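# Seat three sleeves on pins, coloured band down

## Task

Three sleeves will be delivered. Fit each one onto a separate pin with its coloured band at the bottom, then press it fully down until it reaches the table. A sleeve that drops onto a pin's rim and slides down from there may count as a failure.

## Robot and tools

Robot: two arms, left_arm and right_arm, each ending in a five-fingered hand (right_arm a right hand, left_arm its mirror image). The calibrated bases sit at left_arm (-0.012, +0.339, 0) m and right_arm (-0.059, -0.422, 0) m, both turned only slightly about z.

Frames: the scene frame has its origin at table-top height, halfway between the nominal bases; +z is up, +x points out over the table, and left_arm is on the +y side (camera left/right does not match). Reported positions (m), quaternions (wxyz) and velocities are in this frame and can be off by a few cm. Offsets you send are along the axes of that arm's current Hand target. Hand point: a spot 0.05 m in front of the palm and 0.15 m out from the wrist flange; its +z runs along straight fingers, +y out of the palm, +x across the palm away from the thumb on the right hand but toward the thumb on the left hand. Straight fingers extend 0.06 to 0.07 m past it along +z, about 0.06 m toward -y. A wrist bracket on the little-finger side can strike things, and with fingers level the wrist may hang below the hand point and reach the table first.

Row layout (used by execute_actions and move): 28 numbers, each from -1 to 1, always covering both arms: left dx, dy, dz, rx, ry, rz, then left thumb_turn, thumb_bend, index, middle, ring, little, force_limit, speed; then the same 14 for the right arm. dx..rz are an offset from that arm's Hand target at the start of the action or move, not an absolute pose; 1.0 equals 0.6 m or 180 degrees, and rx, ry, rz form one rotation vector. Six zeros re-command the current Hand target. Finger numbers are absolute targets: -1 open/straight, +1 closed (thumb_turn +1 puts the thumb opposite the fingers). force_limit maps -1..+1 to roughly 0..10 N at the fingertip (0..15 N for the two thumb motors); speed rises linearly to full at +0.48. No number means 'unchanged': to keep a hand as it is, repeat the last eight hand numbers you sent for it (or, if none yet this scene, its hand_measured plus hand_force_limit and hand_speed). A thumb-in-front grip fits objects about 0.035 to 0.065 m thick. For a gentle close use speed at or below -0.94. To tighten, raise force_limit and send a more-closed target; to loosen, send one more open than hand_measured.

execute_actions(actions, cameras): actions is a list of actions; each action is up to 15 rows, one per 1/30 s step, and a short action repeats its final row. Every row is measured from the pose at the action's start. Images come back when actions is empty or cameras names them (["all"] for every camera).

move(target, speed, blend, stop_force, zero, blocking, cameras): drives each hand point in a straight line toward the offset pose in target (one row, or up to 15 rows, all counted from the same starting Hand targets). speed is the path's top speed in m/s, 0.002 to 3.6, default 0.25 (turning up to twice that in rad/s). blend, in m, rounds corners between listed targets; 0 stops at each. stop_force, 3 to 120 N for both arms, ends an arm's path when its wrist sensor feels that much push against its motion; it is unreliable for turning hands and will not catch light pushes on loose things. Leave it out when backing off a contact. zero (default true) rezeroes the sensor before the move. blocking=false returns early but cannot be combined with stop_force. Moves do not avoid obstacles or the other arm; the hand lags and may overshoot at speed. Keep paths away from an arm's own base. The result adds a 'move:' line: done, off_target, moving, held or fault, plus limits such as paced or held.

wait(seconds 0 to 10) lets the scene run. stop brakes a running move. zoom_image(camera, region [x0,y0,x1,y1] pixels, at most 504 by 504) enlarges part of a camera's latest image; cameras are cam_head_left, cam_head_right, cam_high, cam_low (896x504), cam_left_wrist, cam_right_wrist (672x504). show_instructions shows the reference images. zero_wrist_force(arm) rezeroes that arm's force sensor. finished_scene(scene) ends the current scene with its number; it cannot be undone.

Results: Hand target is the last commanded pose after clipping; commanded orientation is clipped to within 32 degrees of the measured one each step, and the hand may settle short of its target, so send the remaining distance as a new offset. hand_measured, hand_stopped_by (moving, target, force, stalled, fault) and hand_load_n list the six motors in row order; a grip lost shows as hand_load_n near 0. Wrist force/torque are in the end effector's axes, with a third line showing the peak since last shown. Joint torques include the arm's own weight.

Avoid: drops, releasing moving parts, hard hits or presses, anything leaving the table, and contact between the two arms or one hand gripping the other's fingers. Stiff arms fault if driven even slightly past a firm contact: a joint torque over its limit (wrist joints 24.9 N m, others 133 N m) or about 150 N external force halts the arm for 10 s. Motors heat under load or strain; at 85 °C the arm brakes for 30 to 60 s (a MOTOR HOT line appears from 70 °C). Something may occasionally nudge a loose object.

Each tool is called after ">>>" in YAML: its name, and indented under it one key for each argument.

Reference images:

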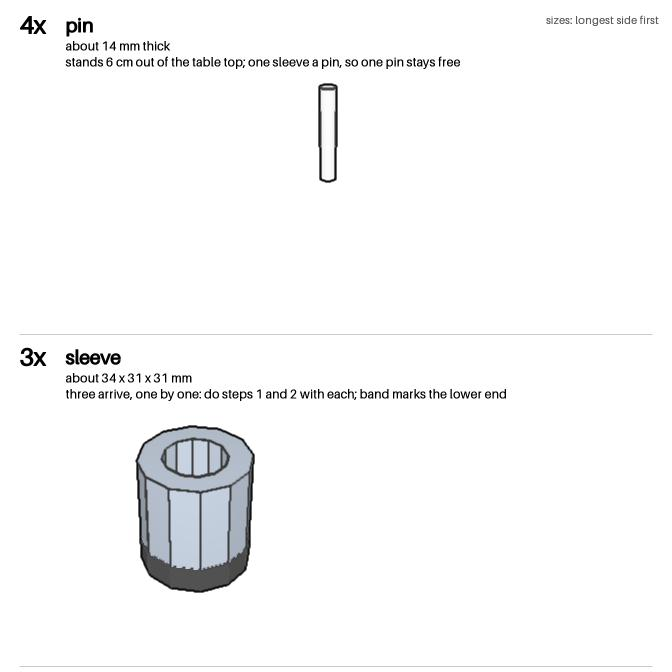

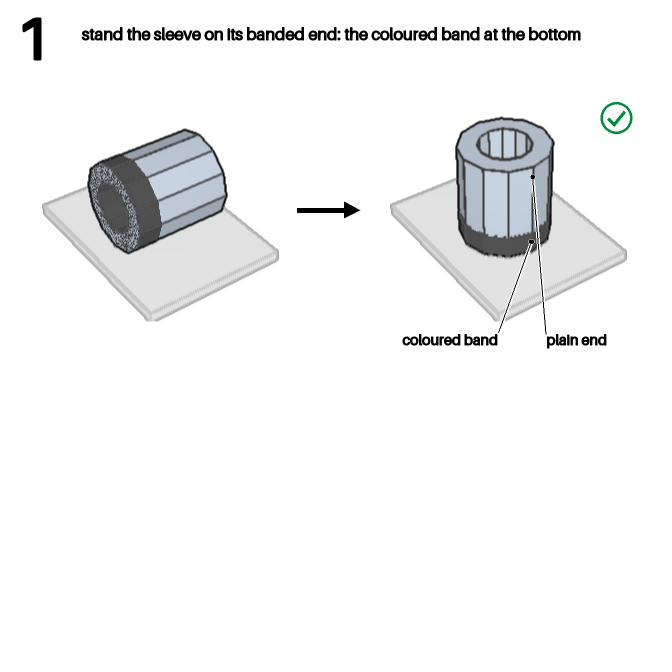

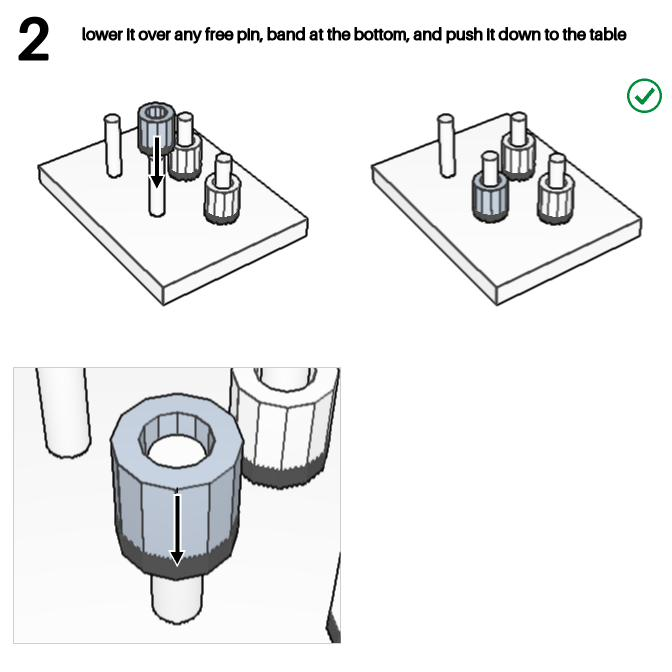

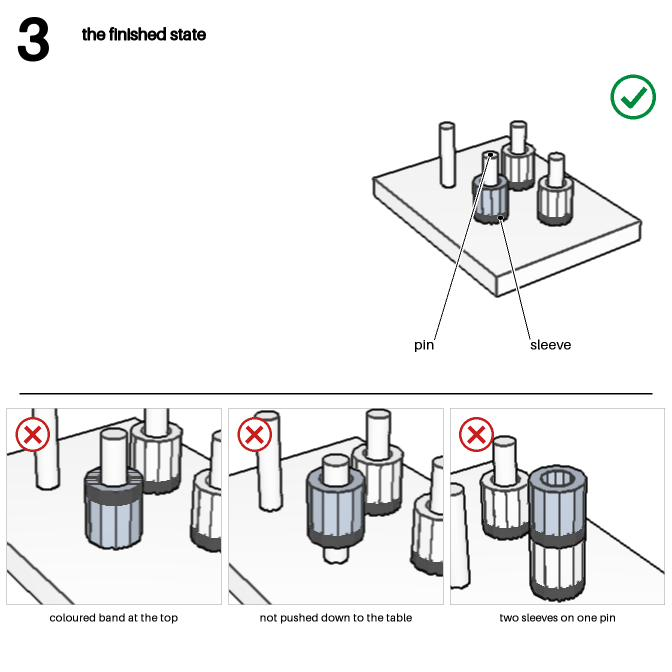

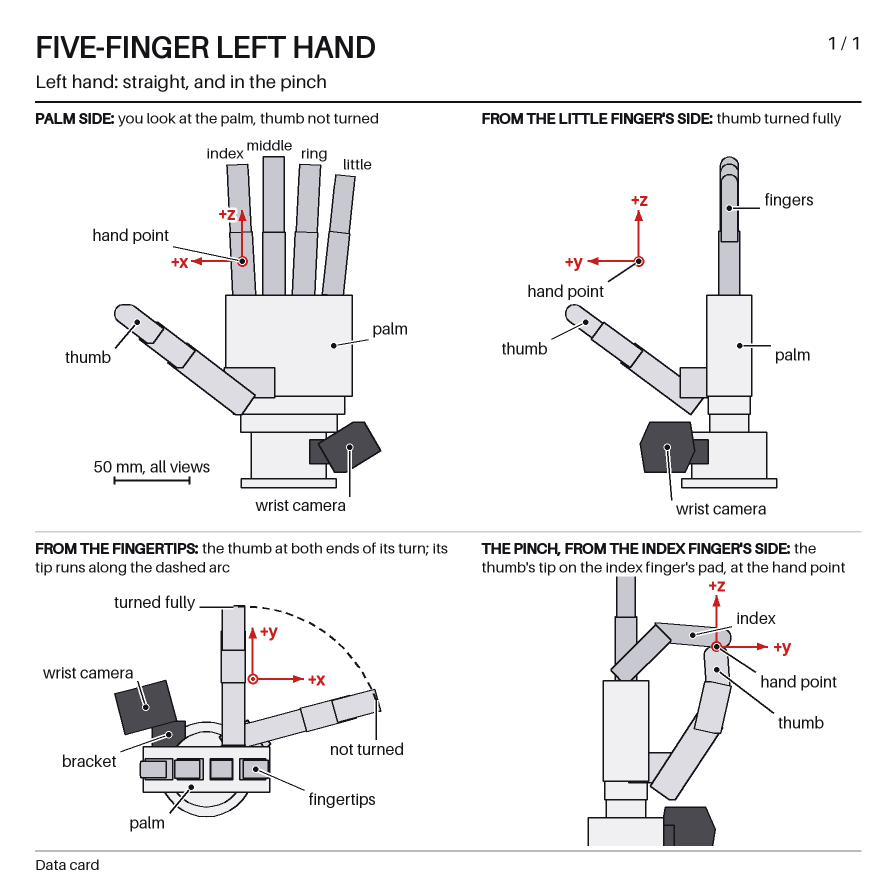

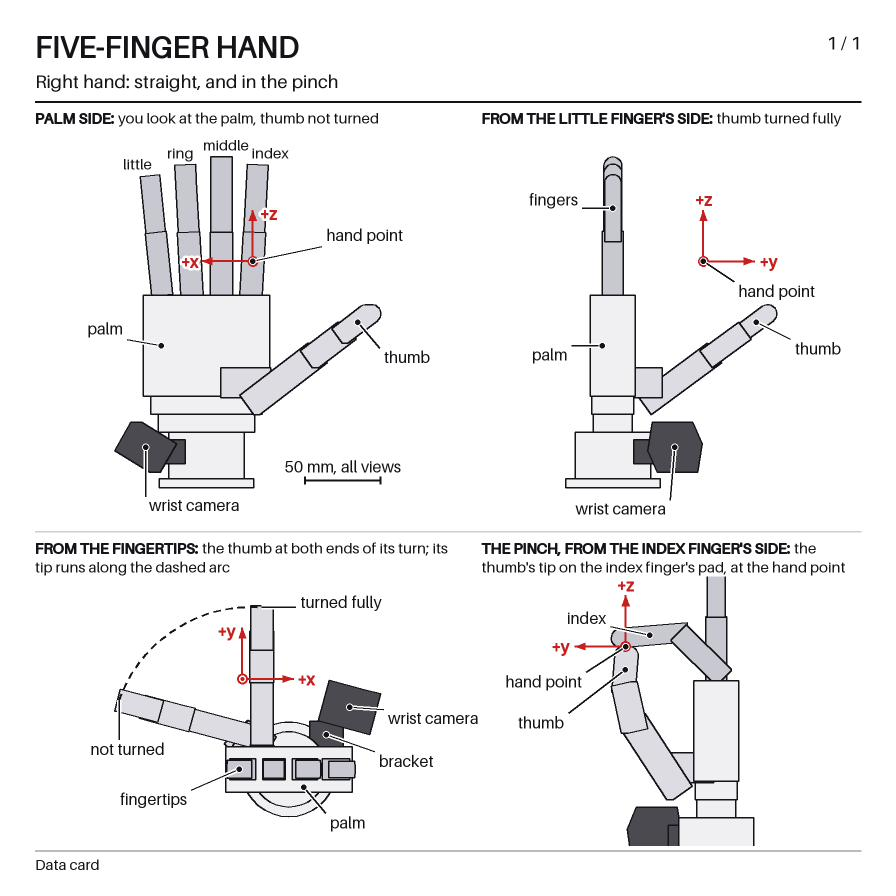

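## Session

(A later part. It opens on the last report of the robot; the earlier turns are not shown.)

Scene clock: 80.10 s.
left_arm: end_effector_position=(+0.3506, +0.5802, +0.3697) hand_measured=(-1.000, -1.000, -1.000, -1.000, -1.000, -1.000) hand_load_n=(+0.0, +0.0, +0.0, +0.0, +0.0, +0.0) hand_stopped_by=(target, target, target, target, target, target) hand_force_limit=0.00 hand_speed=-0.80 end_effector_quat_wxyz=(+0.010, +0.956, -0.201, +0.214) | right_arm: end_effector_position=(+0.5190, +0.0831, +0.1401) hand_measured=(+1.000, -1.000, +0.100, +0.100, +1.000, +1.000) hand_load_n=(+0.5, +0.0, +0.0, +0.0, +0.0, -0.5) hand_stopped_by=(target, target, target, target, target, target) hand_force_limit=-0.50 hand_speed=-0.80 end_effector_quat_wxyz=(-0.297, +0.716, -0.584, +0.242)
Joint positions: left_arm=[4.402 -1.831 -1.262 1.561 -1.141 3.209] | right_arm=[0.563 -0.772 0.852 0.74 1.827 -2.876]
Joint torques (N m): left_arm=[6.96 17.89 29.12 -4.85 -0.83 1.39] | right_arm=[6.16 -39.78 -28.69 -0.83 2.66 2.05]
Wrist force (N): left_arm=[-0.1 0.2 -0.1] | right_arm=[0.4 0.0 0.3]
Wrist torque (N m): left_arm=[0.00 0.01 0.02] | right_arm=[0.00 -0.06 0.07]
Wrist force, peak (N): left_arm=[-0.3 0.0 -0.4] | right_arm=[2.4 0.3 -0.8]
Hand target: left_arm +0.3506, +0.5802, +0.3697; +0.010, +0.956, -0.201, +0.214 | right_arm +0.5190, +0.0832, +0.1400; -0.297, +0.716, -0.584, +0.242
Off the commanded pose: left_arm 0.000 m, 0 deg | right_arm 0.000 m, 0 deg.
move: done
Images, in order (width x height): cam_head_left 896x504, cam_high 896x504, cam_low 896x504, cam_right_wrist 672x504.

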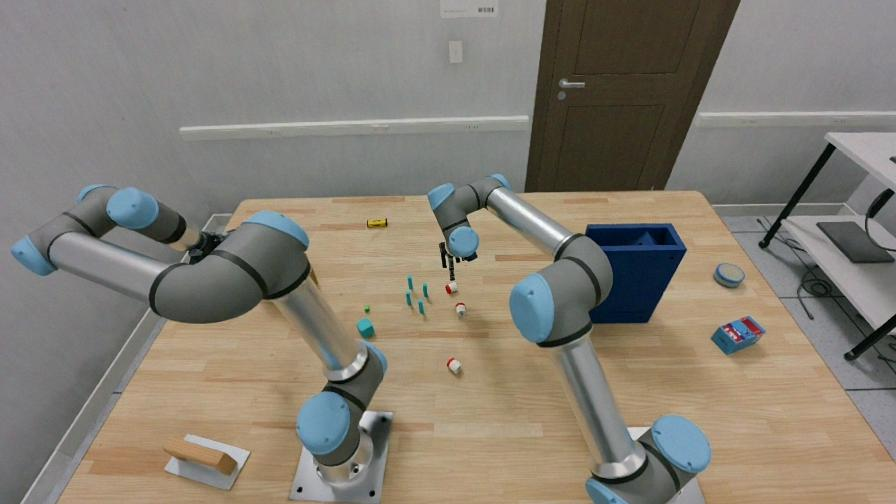

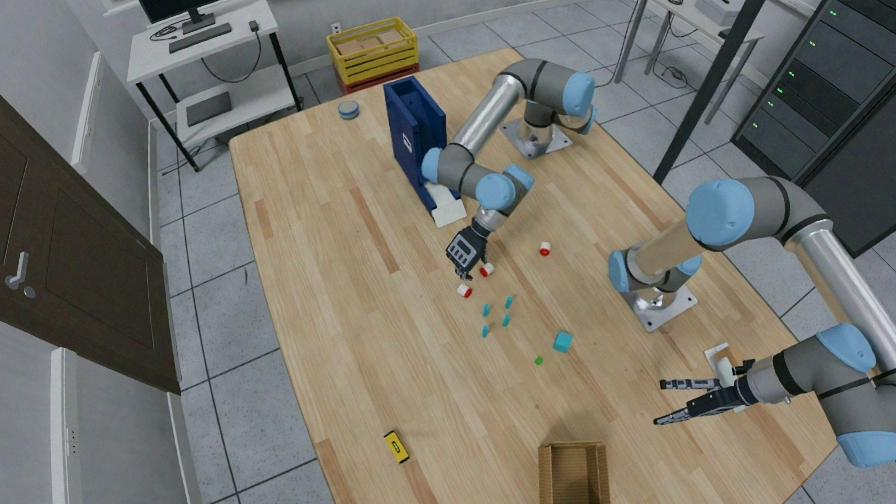

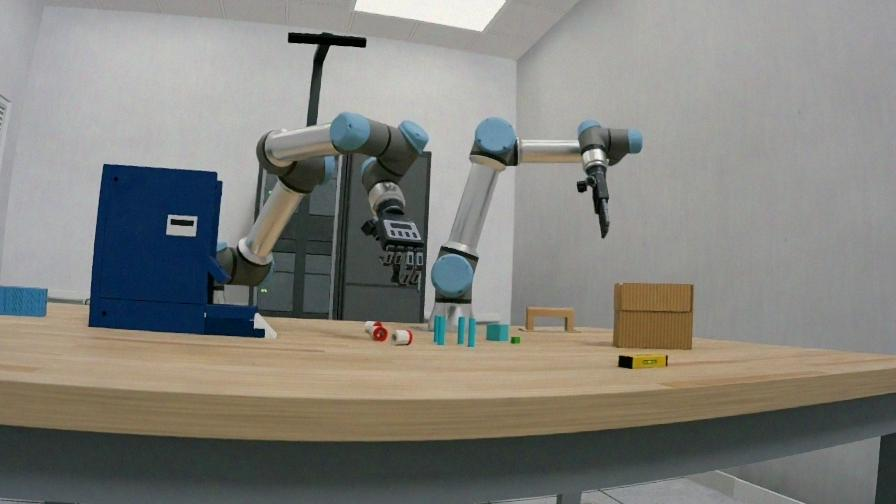

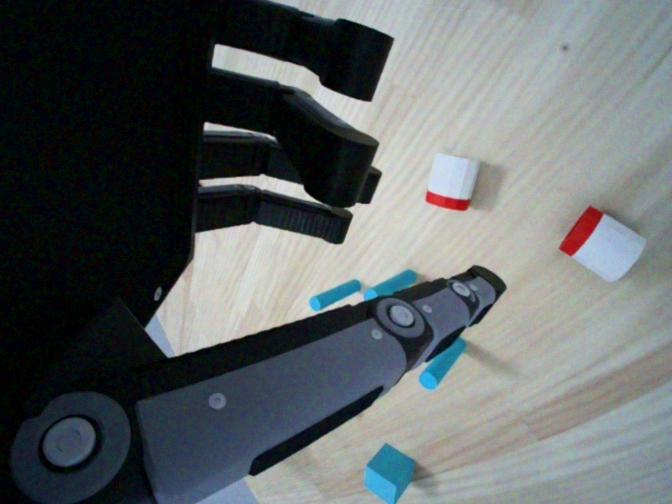

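>>> move:
  target: [0,0,0,0,0,0,-1,-1,-1,-1,-1,-1,0.0,-0.8,0.041,-0.029,0.029,0,0,0,1,-1,0.1,0.1,1,1,-0.5,-0.8]
  speed: 0.15
  cameras: ["cam_high","cam_right_wrist","cam_low"]

>>> zoom_image:
  camera: "cam_right_wrist"
  region: [320, 180, 480, 300]

>>> zoom_image:
  camera: "cam_high"
  region: [430, 240, 530, 320]

Scene clock: 92.70 s.
left_arm: end_effector_position=(+0.3506, +0.5802, +0.3697) hand_measured=(-1.000, -1.000, -1.000, -1.000, -1.000, -1.000) hand_load_n=(+0.0, +0.0, +0.0, +0.0, +0.0, +0.0) hand_stopped_by=(target, target, target, target, target, target) hand_force_limit=0.00 hand_speed=-0.80 end_effector_quat_wxyz=(+0.010, +0.956, -0.201, +0.214) | right_arm: end_effector_position=(+0.5481, +0.0640, +0.1398) hand_measured=(+1.000, -1.000, +0.100, +0.100, +1.000, +1.000) hand_load_n=(+0.5, +0.0, +0.0, +0.0, +0.0, +0.0) hand_stopped_by=(target, target, target, target, target, target) hand_force_limit=-0.50 hand_speed=-0.80 end_effector_quat_wxyz=(-0.296, +0.716, -0.584, +0.242) end_effector_velocity=(-0.002, +0.000, +0.000) end_effector_angular_velocity=(-0.001, +0.001, -0.004)
Joint positions: left_arm=[4.402 -1.831 -1.262 1.561 -1.141 3.209] | right_arm=[0.513 -0.747 0.807 0.752 1.793 -2.914]
Joint velocities: left_arm=[within noise] | right_arm=[0.002 -0.002 0.005 0 0.005 0.005]
Joint torques (N m): left_arm=[8.14 17.05 28 -4.94 -0.7 1.4] | right_arm=[4.98 -64.69 -12.29 -0.31 2.6 1.97]
Wrist force (N): left_arm=[0.1 0.0 -0.1] | right_arm=[0.4 -0.1 0.2]
Wrist torque (N m): left_arm=[-0.03 -0.02 0.04] | right_arm=[-0.02 -0.06 0.03]
Wrist force, peak (N): left_arm=[-0.1 0.4 -0.2] | right_arm=[1.1 -0.7 0.5]
Hand target: left_arm +0.3506, +0.5802, +0.3697; +0.010, +0.956, -0.201, +0.214 | right_arm +0.5481, +0.0640, +0.1400; -0.297, +0.716, -0.584, +0.242
Off the commanded pose: left_arm 0.000 m, 0 deg | right_arm 0.000 m, 0 deg.
move: done
Images, in order (width x height): cam_high 896x504, cam_low 896x504, cam_right_wrist 672x504.

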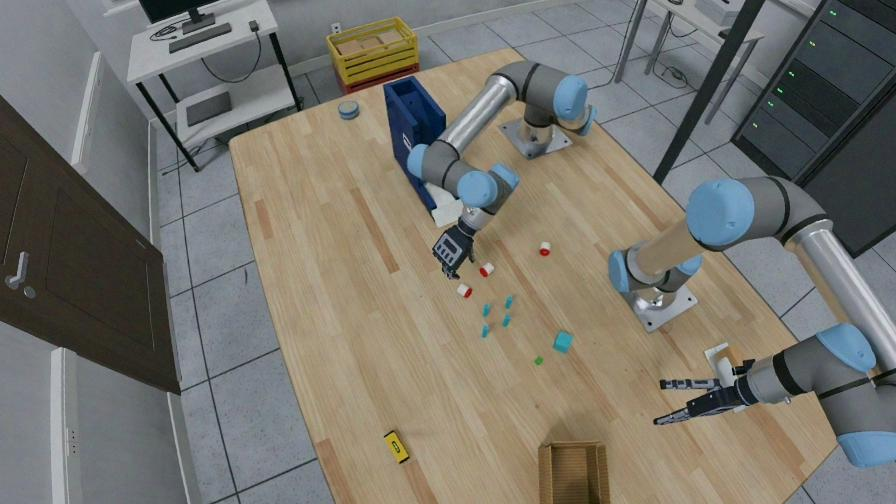

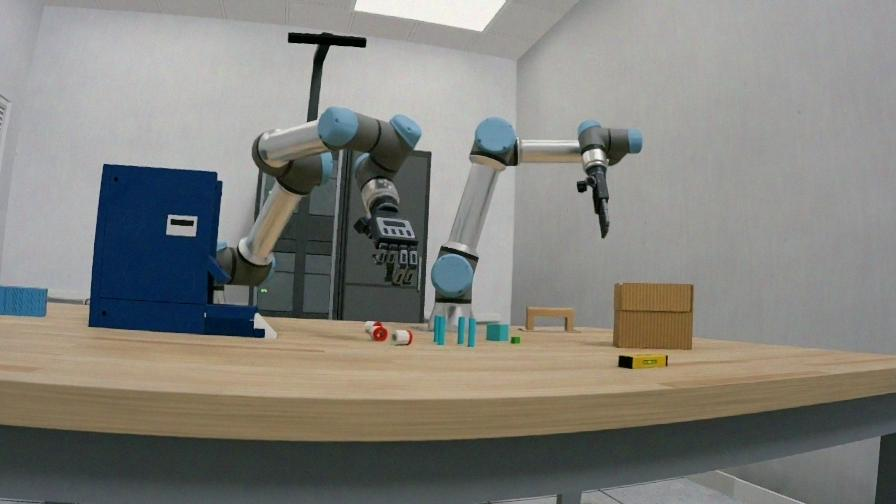

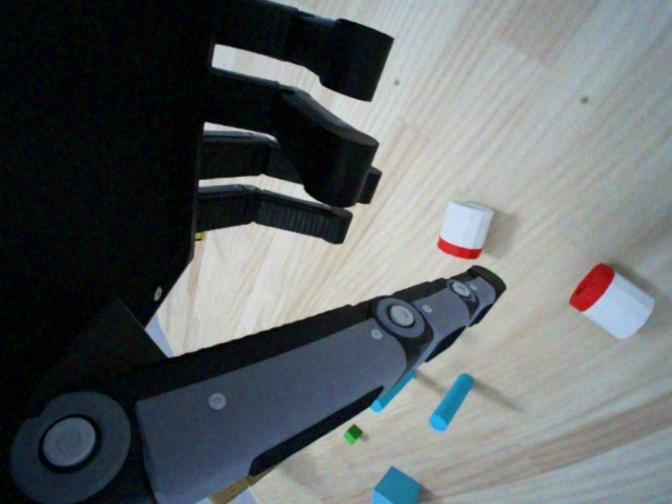

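Scaled by 3.150 from the camera's 672x504 image, which has a finer 960x720 frame.

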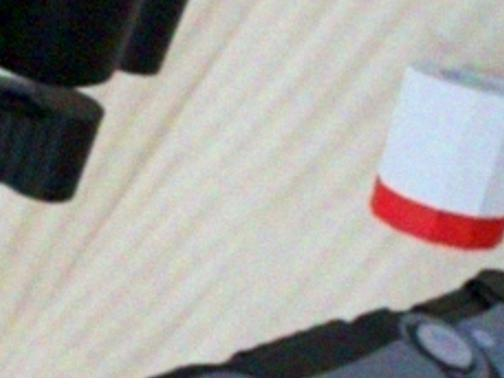

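Scaled by 5.040 from the camera's 896x504 image, which has a finer 1280x720 frame.

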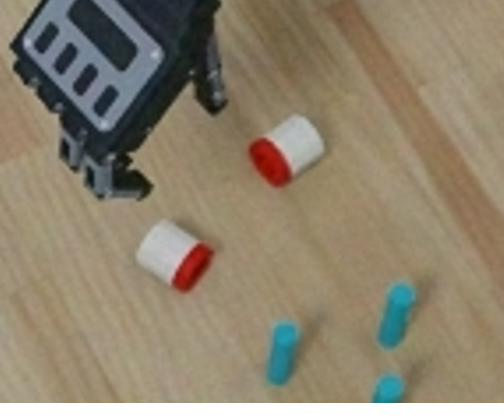

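>>> move:
  target: [0,0,0,0,0,0,-1,-1,-1,-1,-1,-1,0.0,-0.8,-0.035,-0.0118,0.0118,0,0,0,1,-1,0.1,0.1,1,1,-0.5,-0.8]
  speed: 0.15
  cameras: ["cam_high","cam_right_wrist","cam_low","cam_head_left","cam_head_right"]

>>> zoom_image:
  camera: "cam_head_left"
  region: [420, 260, 490, 330]

>>> zoom_image:
  camera: "cam_high"
  region: [430, 240, 530, 320]

>>> zoom_image:
  camera: "cam_right_wrist"
  region: [320, 150, 520, 300]

Scene clock: 114.03 s.
left_arm: end_effector_position=(+0.3506, +0.5802, +0.3697) hand_measured=(-1.000, -1.000, -1.000, -1.000, -1.000, -1.000) hand_load_n=(+0.0, +0.0, +0.0, +0.0, +0.0, +0.0) hand_stopped_by=(target, target, target, target, target, target) hand_force_limit=0.00 hand_speed=-0.80 end_effector_quat_wxyz=(+0.010, +0.956, -0.201, +0.214) | right_arm: end_effector_position=(+0.5536, +0.0866, +0.1399) hand_measured=(+1.000, -1.000, +0.100, +0.100, +1.000, +1.000) hand_load_n=(+0.0, +0.0, +0.0, +0.0, +0.0, +0.0) hand_stopped_by=(target, target, target, target, target, target) hand_force_limit=-0.50 hand_speed=-0.80 end_effector_quat_wxyz=(-0.296, +0.716, -0.584, +0.242)
Joint positions: left_arm=[4.402 -1.831 -1.262 1.561 -1.141 3.209] | right_arm=[0.539 -0.678 0.681 0.812 1.811 -2.894]
Joint torques (N m): left_arm=[7.13 19.31 26.87 -4.87 -0.43 0.88] | right_arm=[-7.74 -66.59 -21.15 -0.63 -2.24 -1.86]
Wrist force (N): left_arm=[-0.2 0.0 0.0] | right_arm=[0.5 0.0 0.3]
Wrist torque (N m): left_arm=[-0.04 0.03 0.02] | right_arm=[-0.01 -0.05 -0.07]
Wrist force, peak (N): left_arm=[-0.4 0.2 -0.1] | right_arm=[0.8 -0.4 -0.3]
Hand target: left_arm +0.3506, +0.5802, +0.3697; +0.010, +0.956, -0.201, +0.214 | right_arm +0.5537, +0.0866, +0.1400; -0.297, +0.716, -0.584, +0.242
Off the commanded pose: left_arm 0.000 m, 0 deg | right_arm 0.000 m, 0 deg.
move: done
Images, in order (width x height): cam_head_left 896x504, cam_head_right 896x504, cam_high 896x504, cam_low 896x504, cam_right_wrist 672x504.

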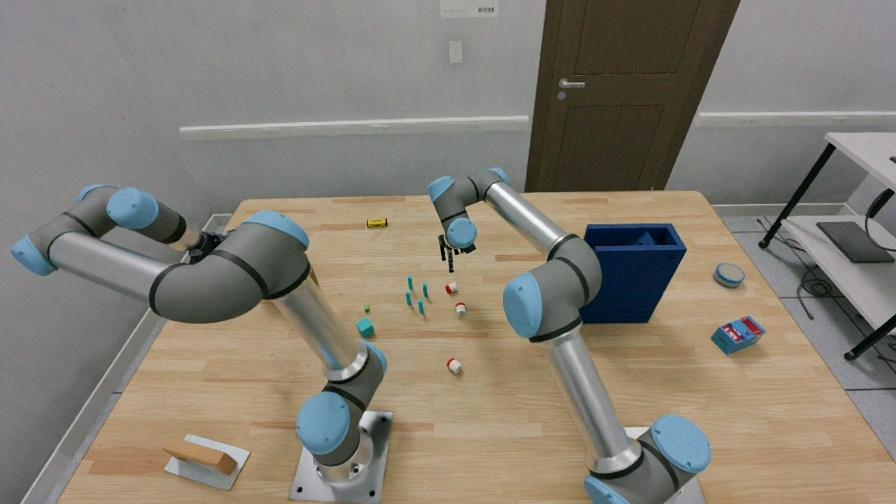

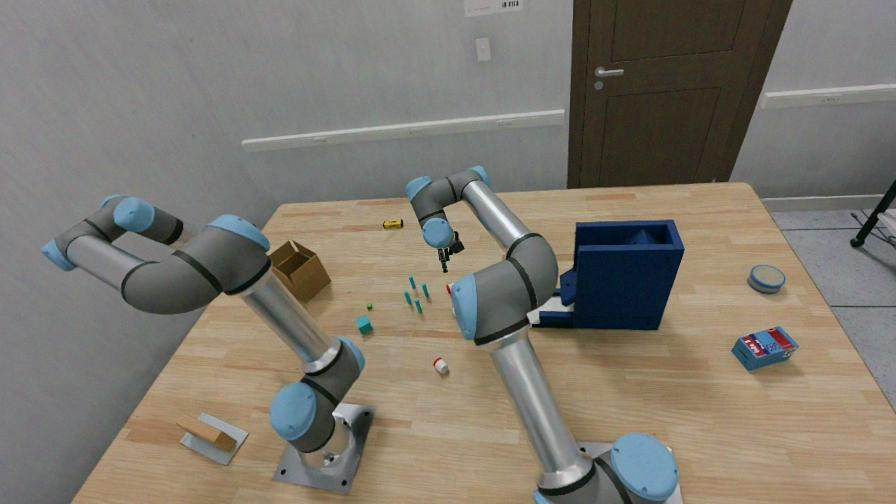

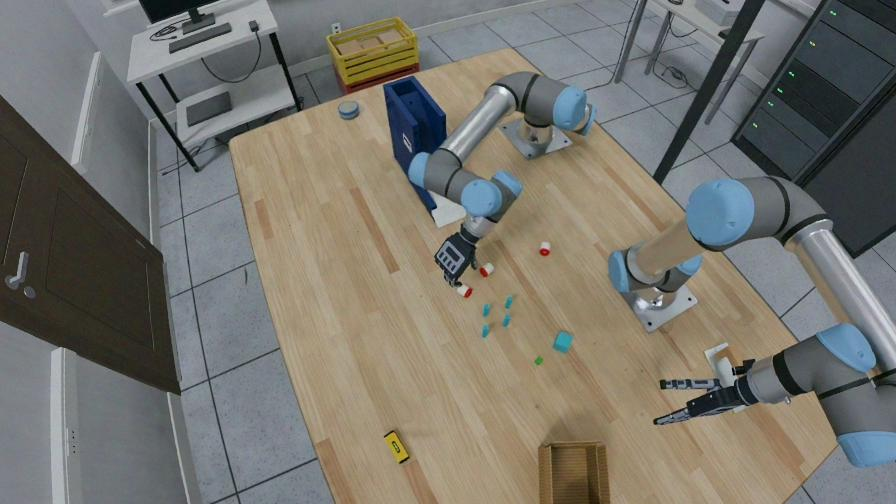

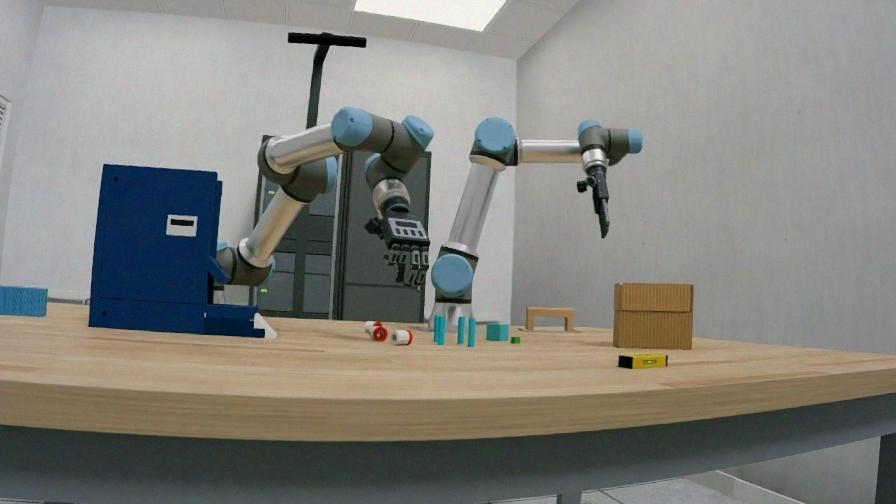

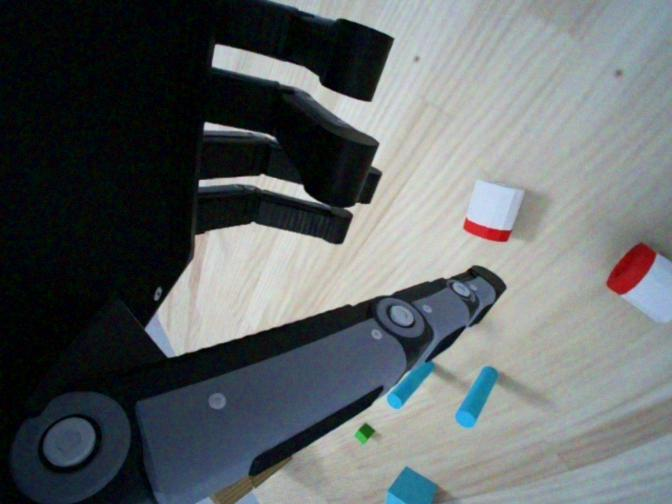

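Scaled by 7.200 from the camera's 896x504 image, which has a finer 1280x720 frame.

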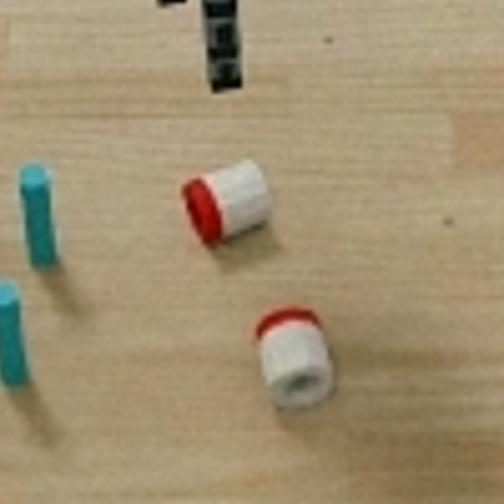

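Scaled by 5.040 from the camera's 896x504 image, which has a finer 1280x720 frame.

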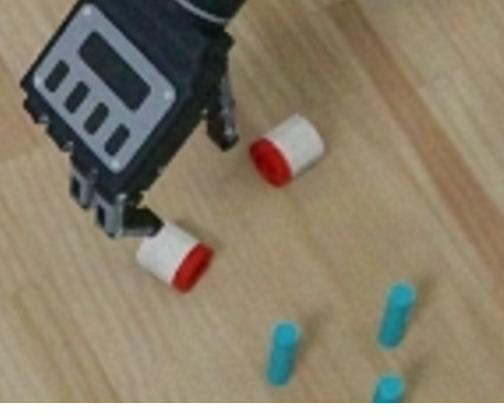

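Scaled by 2.520 from the camera's 672x504 image, which has a finer 960x720 frame.

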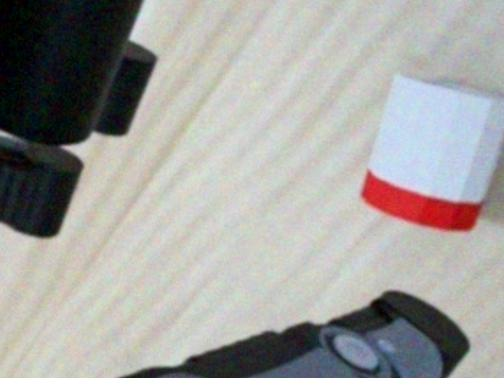

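>>> move:
  target: [0,0,0,0,0,0,-1,-1,-1,-1,-1,-1,0.0,-0.8,-0.0083,0.0768,0.0647,0,-0.0255,-0.0255,1,-1,0.1,0.1,1,1,-0.5,-0.8]
  speed: 0.15
  cameras: ["cam_high","cam_right_wrist","cam_low","cam_head_left"]

>>> zoom_image:
  camera: "cam_high"
  region: [430, 240, 530, 320]

>>> zoom_image:
  camera: "cam_right_wrist"
  region: [320, 150, 520, 300]

>>> zoom_image:
  camera: "cam_low"
  region: [360, 270, 460, 350]

Scene clock: 124.97 s.
left_arm: end_effector_position=(+0.3506, +0.5802, +0.3697) hand_measured=(-1.000, -1.000, -1.000, -1.000, -1.000, -1.000) hand_load_n=(+0.0, +0.0, +0.0, +0.0, +0.0, +0.0) hand_stopped_by=(target, target, target, target, target, target) hand_force_limit=0.00 hand_speed=-0.80 end_effector_quat_wxyz=(+0.010, +0.956, -0.201, +0.214) | right_arm: end_effector_position=(+0.5477, +0.0904, +0.0800) hand_measured=(+1.000, -1.000, +0.100, +0.100, +1.000, +1.000) hand_load_n=(+0.0, +0.0, +0.0, +0.0, +0.0, +0.0) hand_stopped_by=(target, target, target, target, target, target) hand_force_limit=-0.50 hand_speed=-0.80 end_effector_quat_wxyz=(-0.310, +0.748, -0.543, +0.225)
Joint positions: left_arm=[4.402 -1.831 -1.262 1.561 -1.141 3.209] | right_arm=[0.525 -0.686 0.846 0.637 1.722 -2.988]
Joint torques (N m): left_arm=[6.34 17.98 26.55 -4.93 -0.27 0.76] | right_arm=[4.63 -58.14 -16.14 -0.67 1.36 0.5]
Wrist force (N): left_arm=[-0.2 0.0 0.0] | right_arm=[0.6 0.3 -0.1]
Wrist torque (N m): left_arm=[-0.03 0.03 0.02] | right_arm=[0.08 -0.05 -0.08]
Wrist force, peak (N): left_arm=[-0.4 0.3 -0.1] | right_arm=[0.6 1.4 1.3]
Hand target: left_arm +0.3506, +0.5802, +0.3697; +0.010, +0.956, -0.201, +0.214 | right_arm +0.5476, +0.0905, +0.0800; -0.310, +0.748, -0.543, +0.225
Off the commanded pose: left_arm 0.000 m, 0 deg | right_arm 0.000 m, 0 deg.
move: done
Images, in order (width x height): cam_head_left 896x504, cam_high 896x504, cam_low 896x504, cam_right_wrist 672x504.

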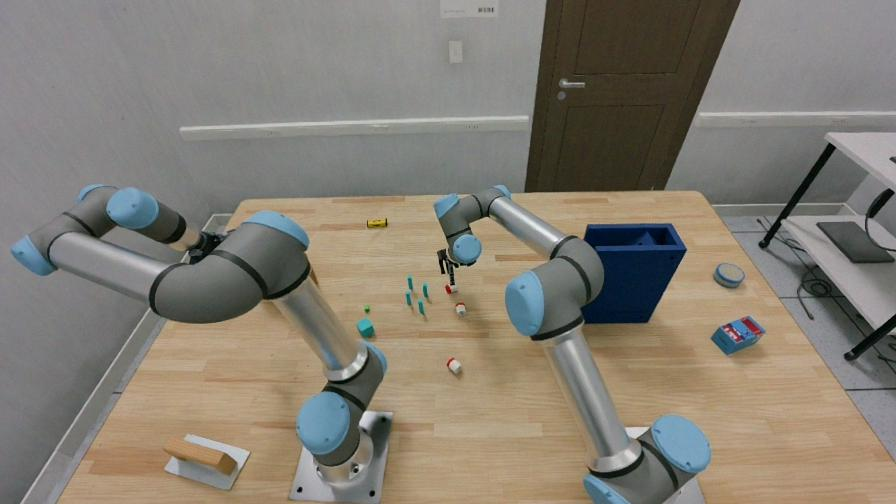

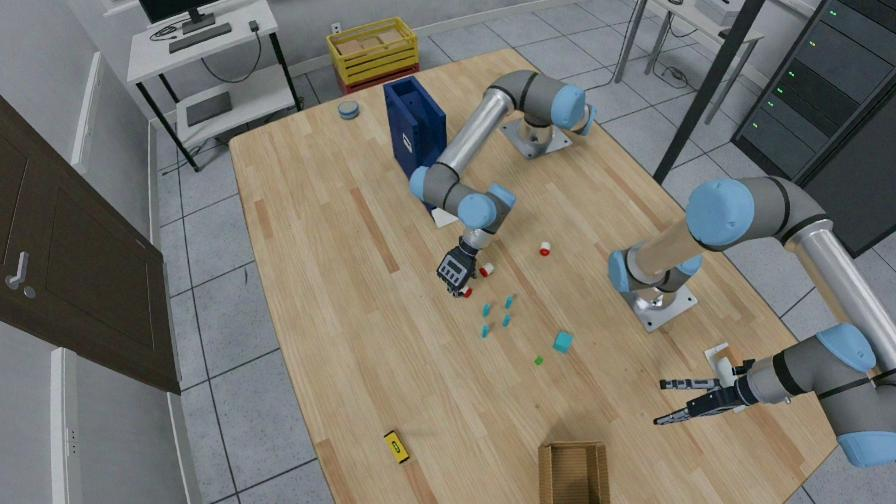

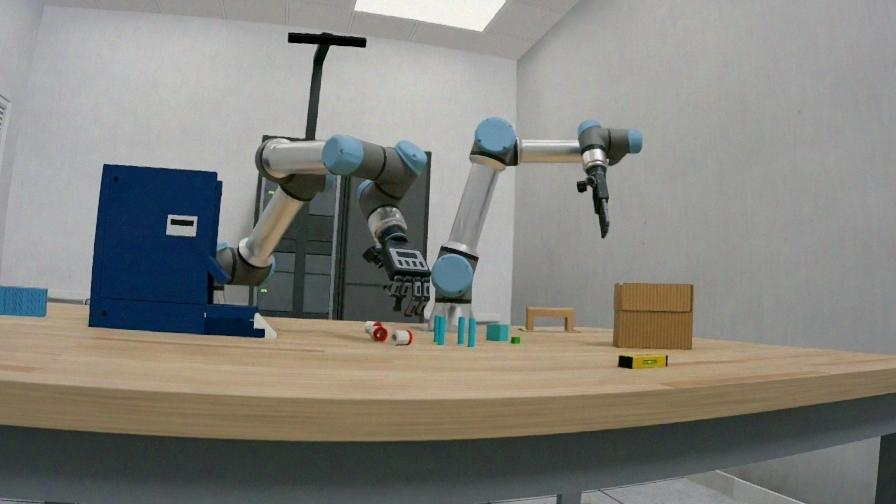

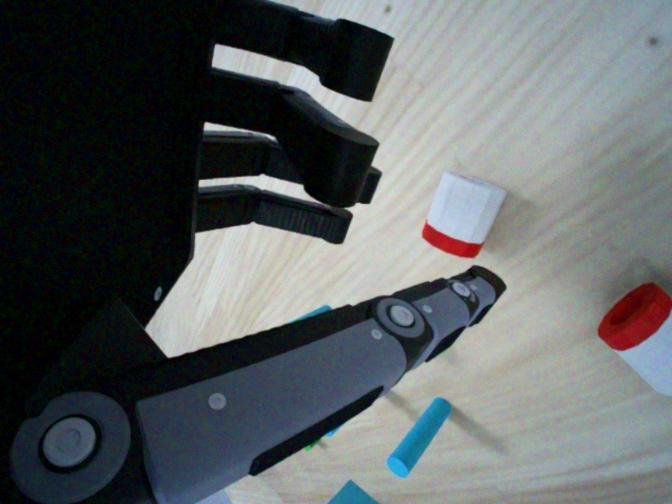

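Scaled by 5.040 from the camera's 896x504 image, which has a finer 1280x720 frame.

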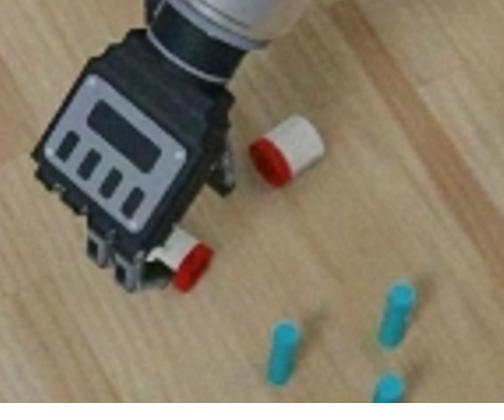

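Scaled by 2.520 from the camera's 672x504 image, which has a finer 960x720 frame.

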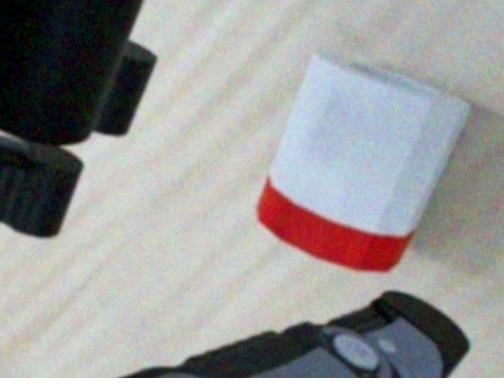

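Scaled by 5.040 from the camera's 896x504 image, which has a finer 1280x720 frame.

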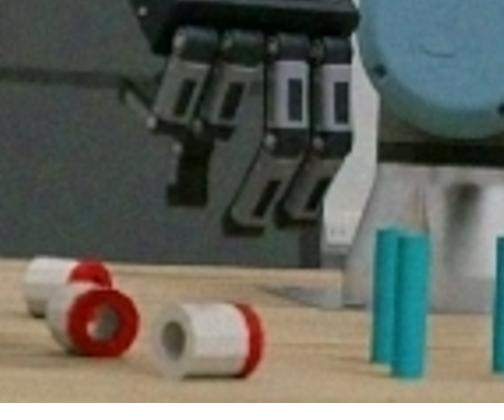

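>>> move:
  target: [0,0,0,0,0,0,-1,-1,-1,-1,-1,-1,0.0,-0.8,0.0167,0.0295,0.0225,0,-0.0079,-0.0079,1,-1,0.1,0.1,1,1,-0.5,-0.8]
  speed: 0.1
  stop_force: 5
  cameras: ["cam_high","cam_right_wrist","cam_low"]

>>> zoom_image:
  camera: "cam_high"
  region: [430, 240, 530, 320]

>>> zoom_image:
  camera: "cam_right_wrist"
  region: [320, 150, 520, 300]

>>> zoom_image:
  camera: "cam_low"
  region: [360, 270, 460, 350]

Scene clock: 142.87 s.
left_arm: end_effector_position=(+0.3506, +0.5802, +0.3697) hand_measured=(-1.000, -1.000, -1.000, -1.000, -1.000, -1.000) hand_load_n=(+0.0, +0.0, +0.0, +0.0, +0.0, +0.0) hand_stopped_by=(target, target, target, target, target, target) hand_force_limit=0.00 hand_speed=-0.80 end_effector_quat_wxyz=(+0.010, +0.956, -0.201, +0.214) | right_arm: end_effector_position=(+0.5479, +0.0800, +0.0579) hand_measured=(+1.000, -1.000, +0.100, +0.100, +1.000, +1.000) hand_load_n=(+0.0, +0.0, +0.0, +0.0, -0.5, +0.0) hand_stopped_by=(target, target, target, target, target, target) hand_force_limit=-0.50 hand_speed=-0.80 end_effector_quat_wxyz=(-0.314, +0.757, -0.530, +0.219)
Joint positions: left_arm=[4.402 -1.831 -1.262 1.561 -1.141 3.209] | right_arm=[0.503 -0.697 0.924 0.565 1.682 -3.029]
Joint torques (N m): left_arm=[7.34 17.38 27.25 -4.87 -0.19 0.43] | right_arm=[6.22 -41.21 -23.49 -0.91 2.44 2.18]
Wrist force (N): left_arm=[-0.2 0.1 -0.1] | right_arm=[0.6 0.4 -0.2]
Wrist torque (N m): left_arm=[-0.03 0.02 0.02] | right_arm=[0.10 -0.06 -0.01]
Wrist force, peak (N): left_arm=[-0.4 -0.1 -0.2] | right_arm=[0.6 0.6 0.7]
Hand target: left_arm +0.3506, +0.5802, +0.3697; +0.010, +0.956, -0.201, +0.214 | right_arm +0.5479, +0.0800, +0.0579; -0.314, +0.757, -0.530, +0.219
Off the commanded pose: left_arm 0.000 m, 0 deg | right_arm 0.000 m, 0 deg.
move: done
Images, in order (width x height): cam_high 896x504, cam_low 896x504, cam_right_wrist 672x504.

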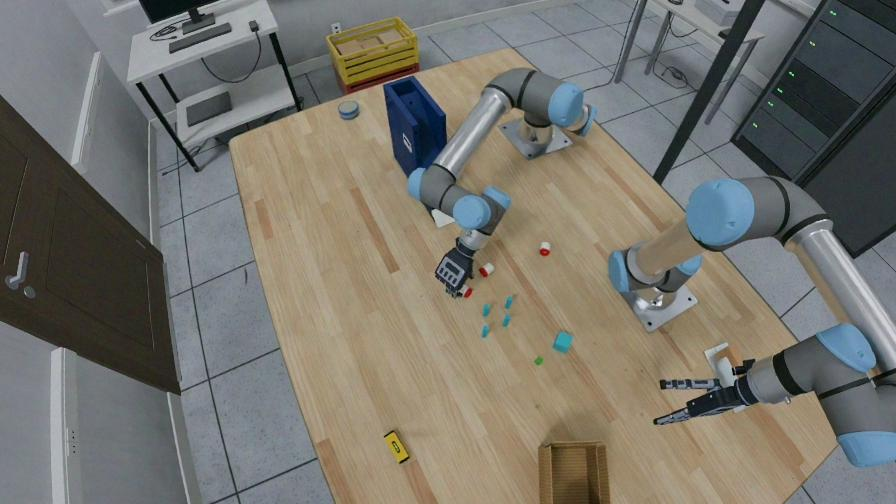

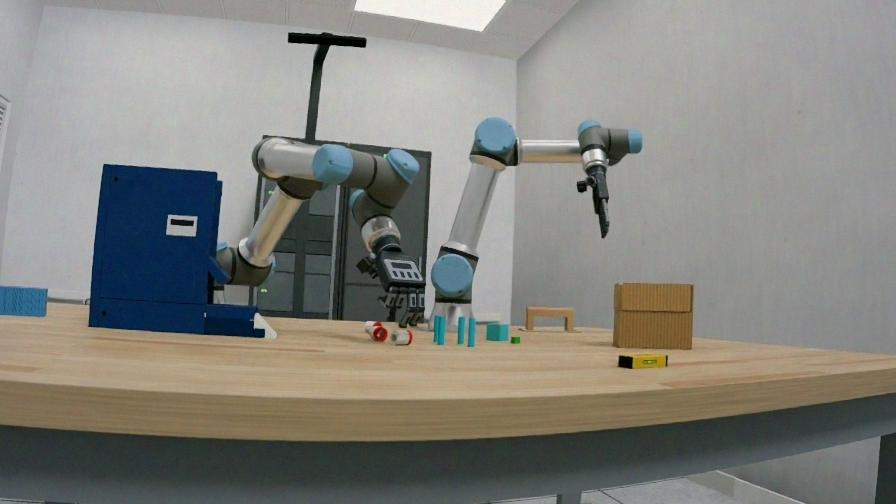

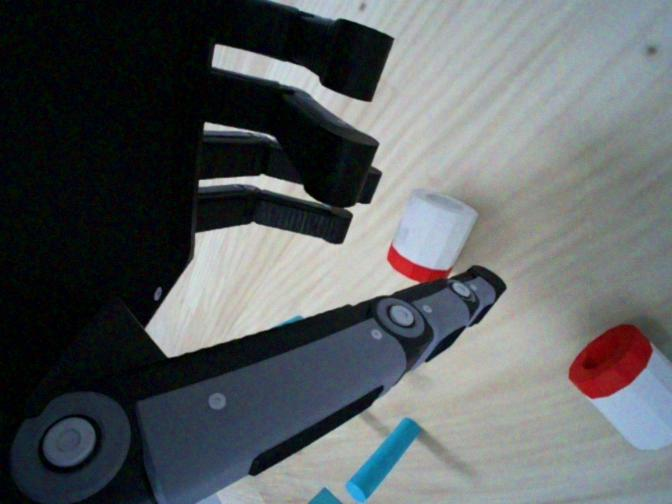

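Scaled by 5.040 from the camera's 896x504 image, which has a finer 1280x720 frame.

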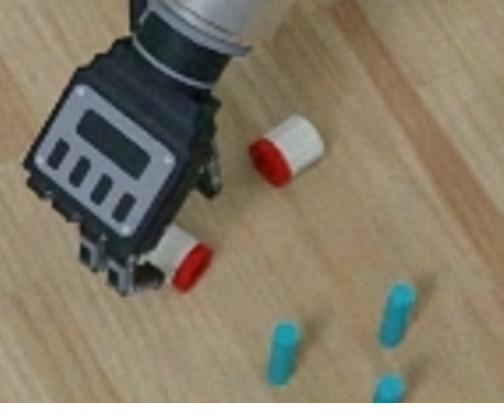

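Scaled by 2.520 from the camera's 672x504 image, which has a finer 960x720 frame.

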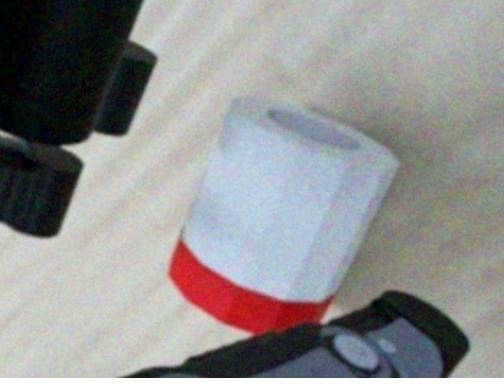

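Scaled by 5.040 from the camera's 896x504 image, which has a finer 1280x720 frame.

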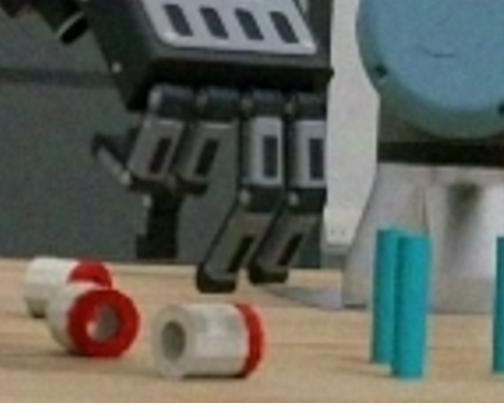

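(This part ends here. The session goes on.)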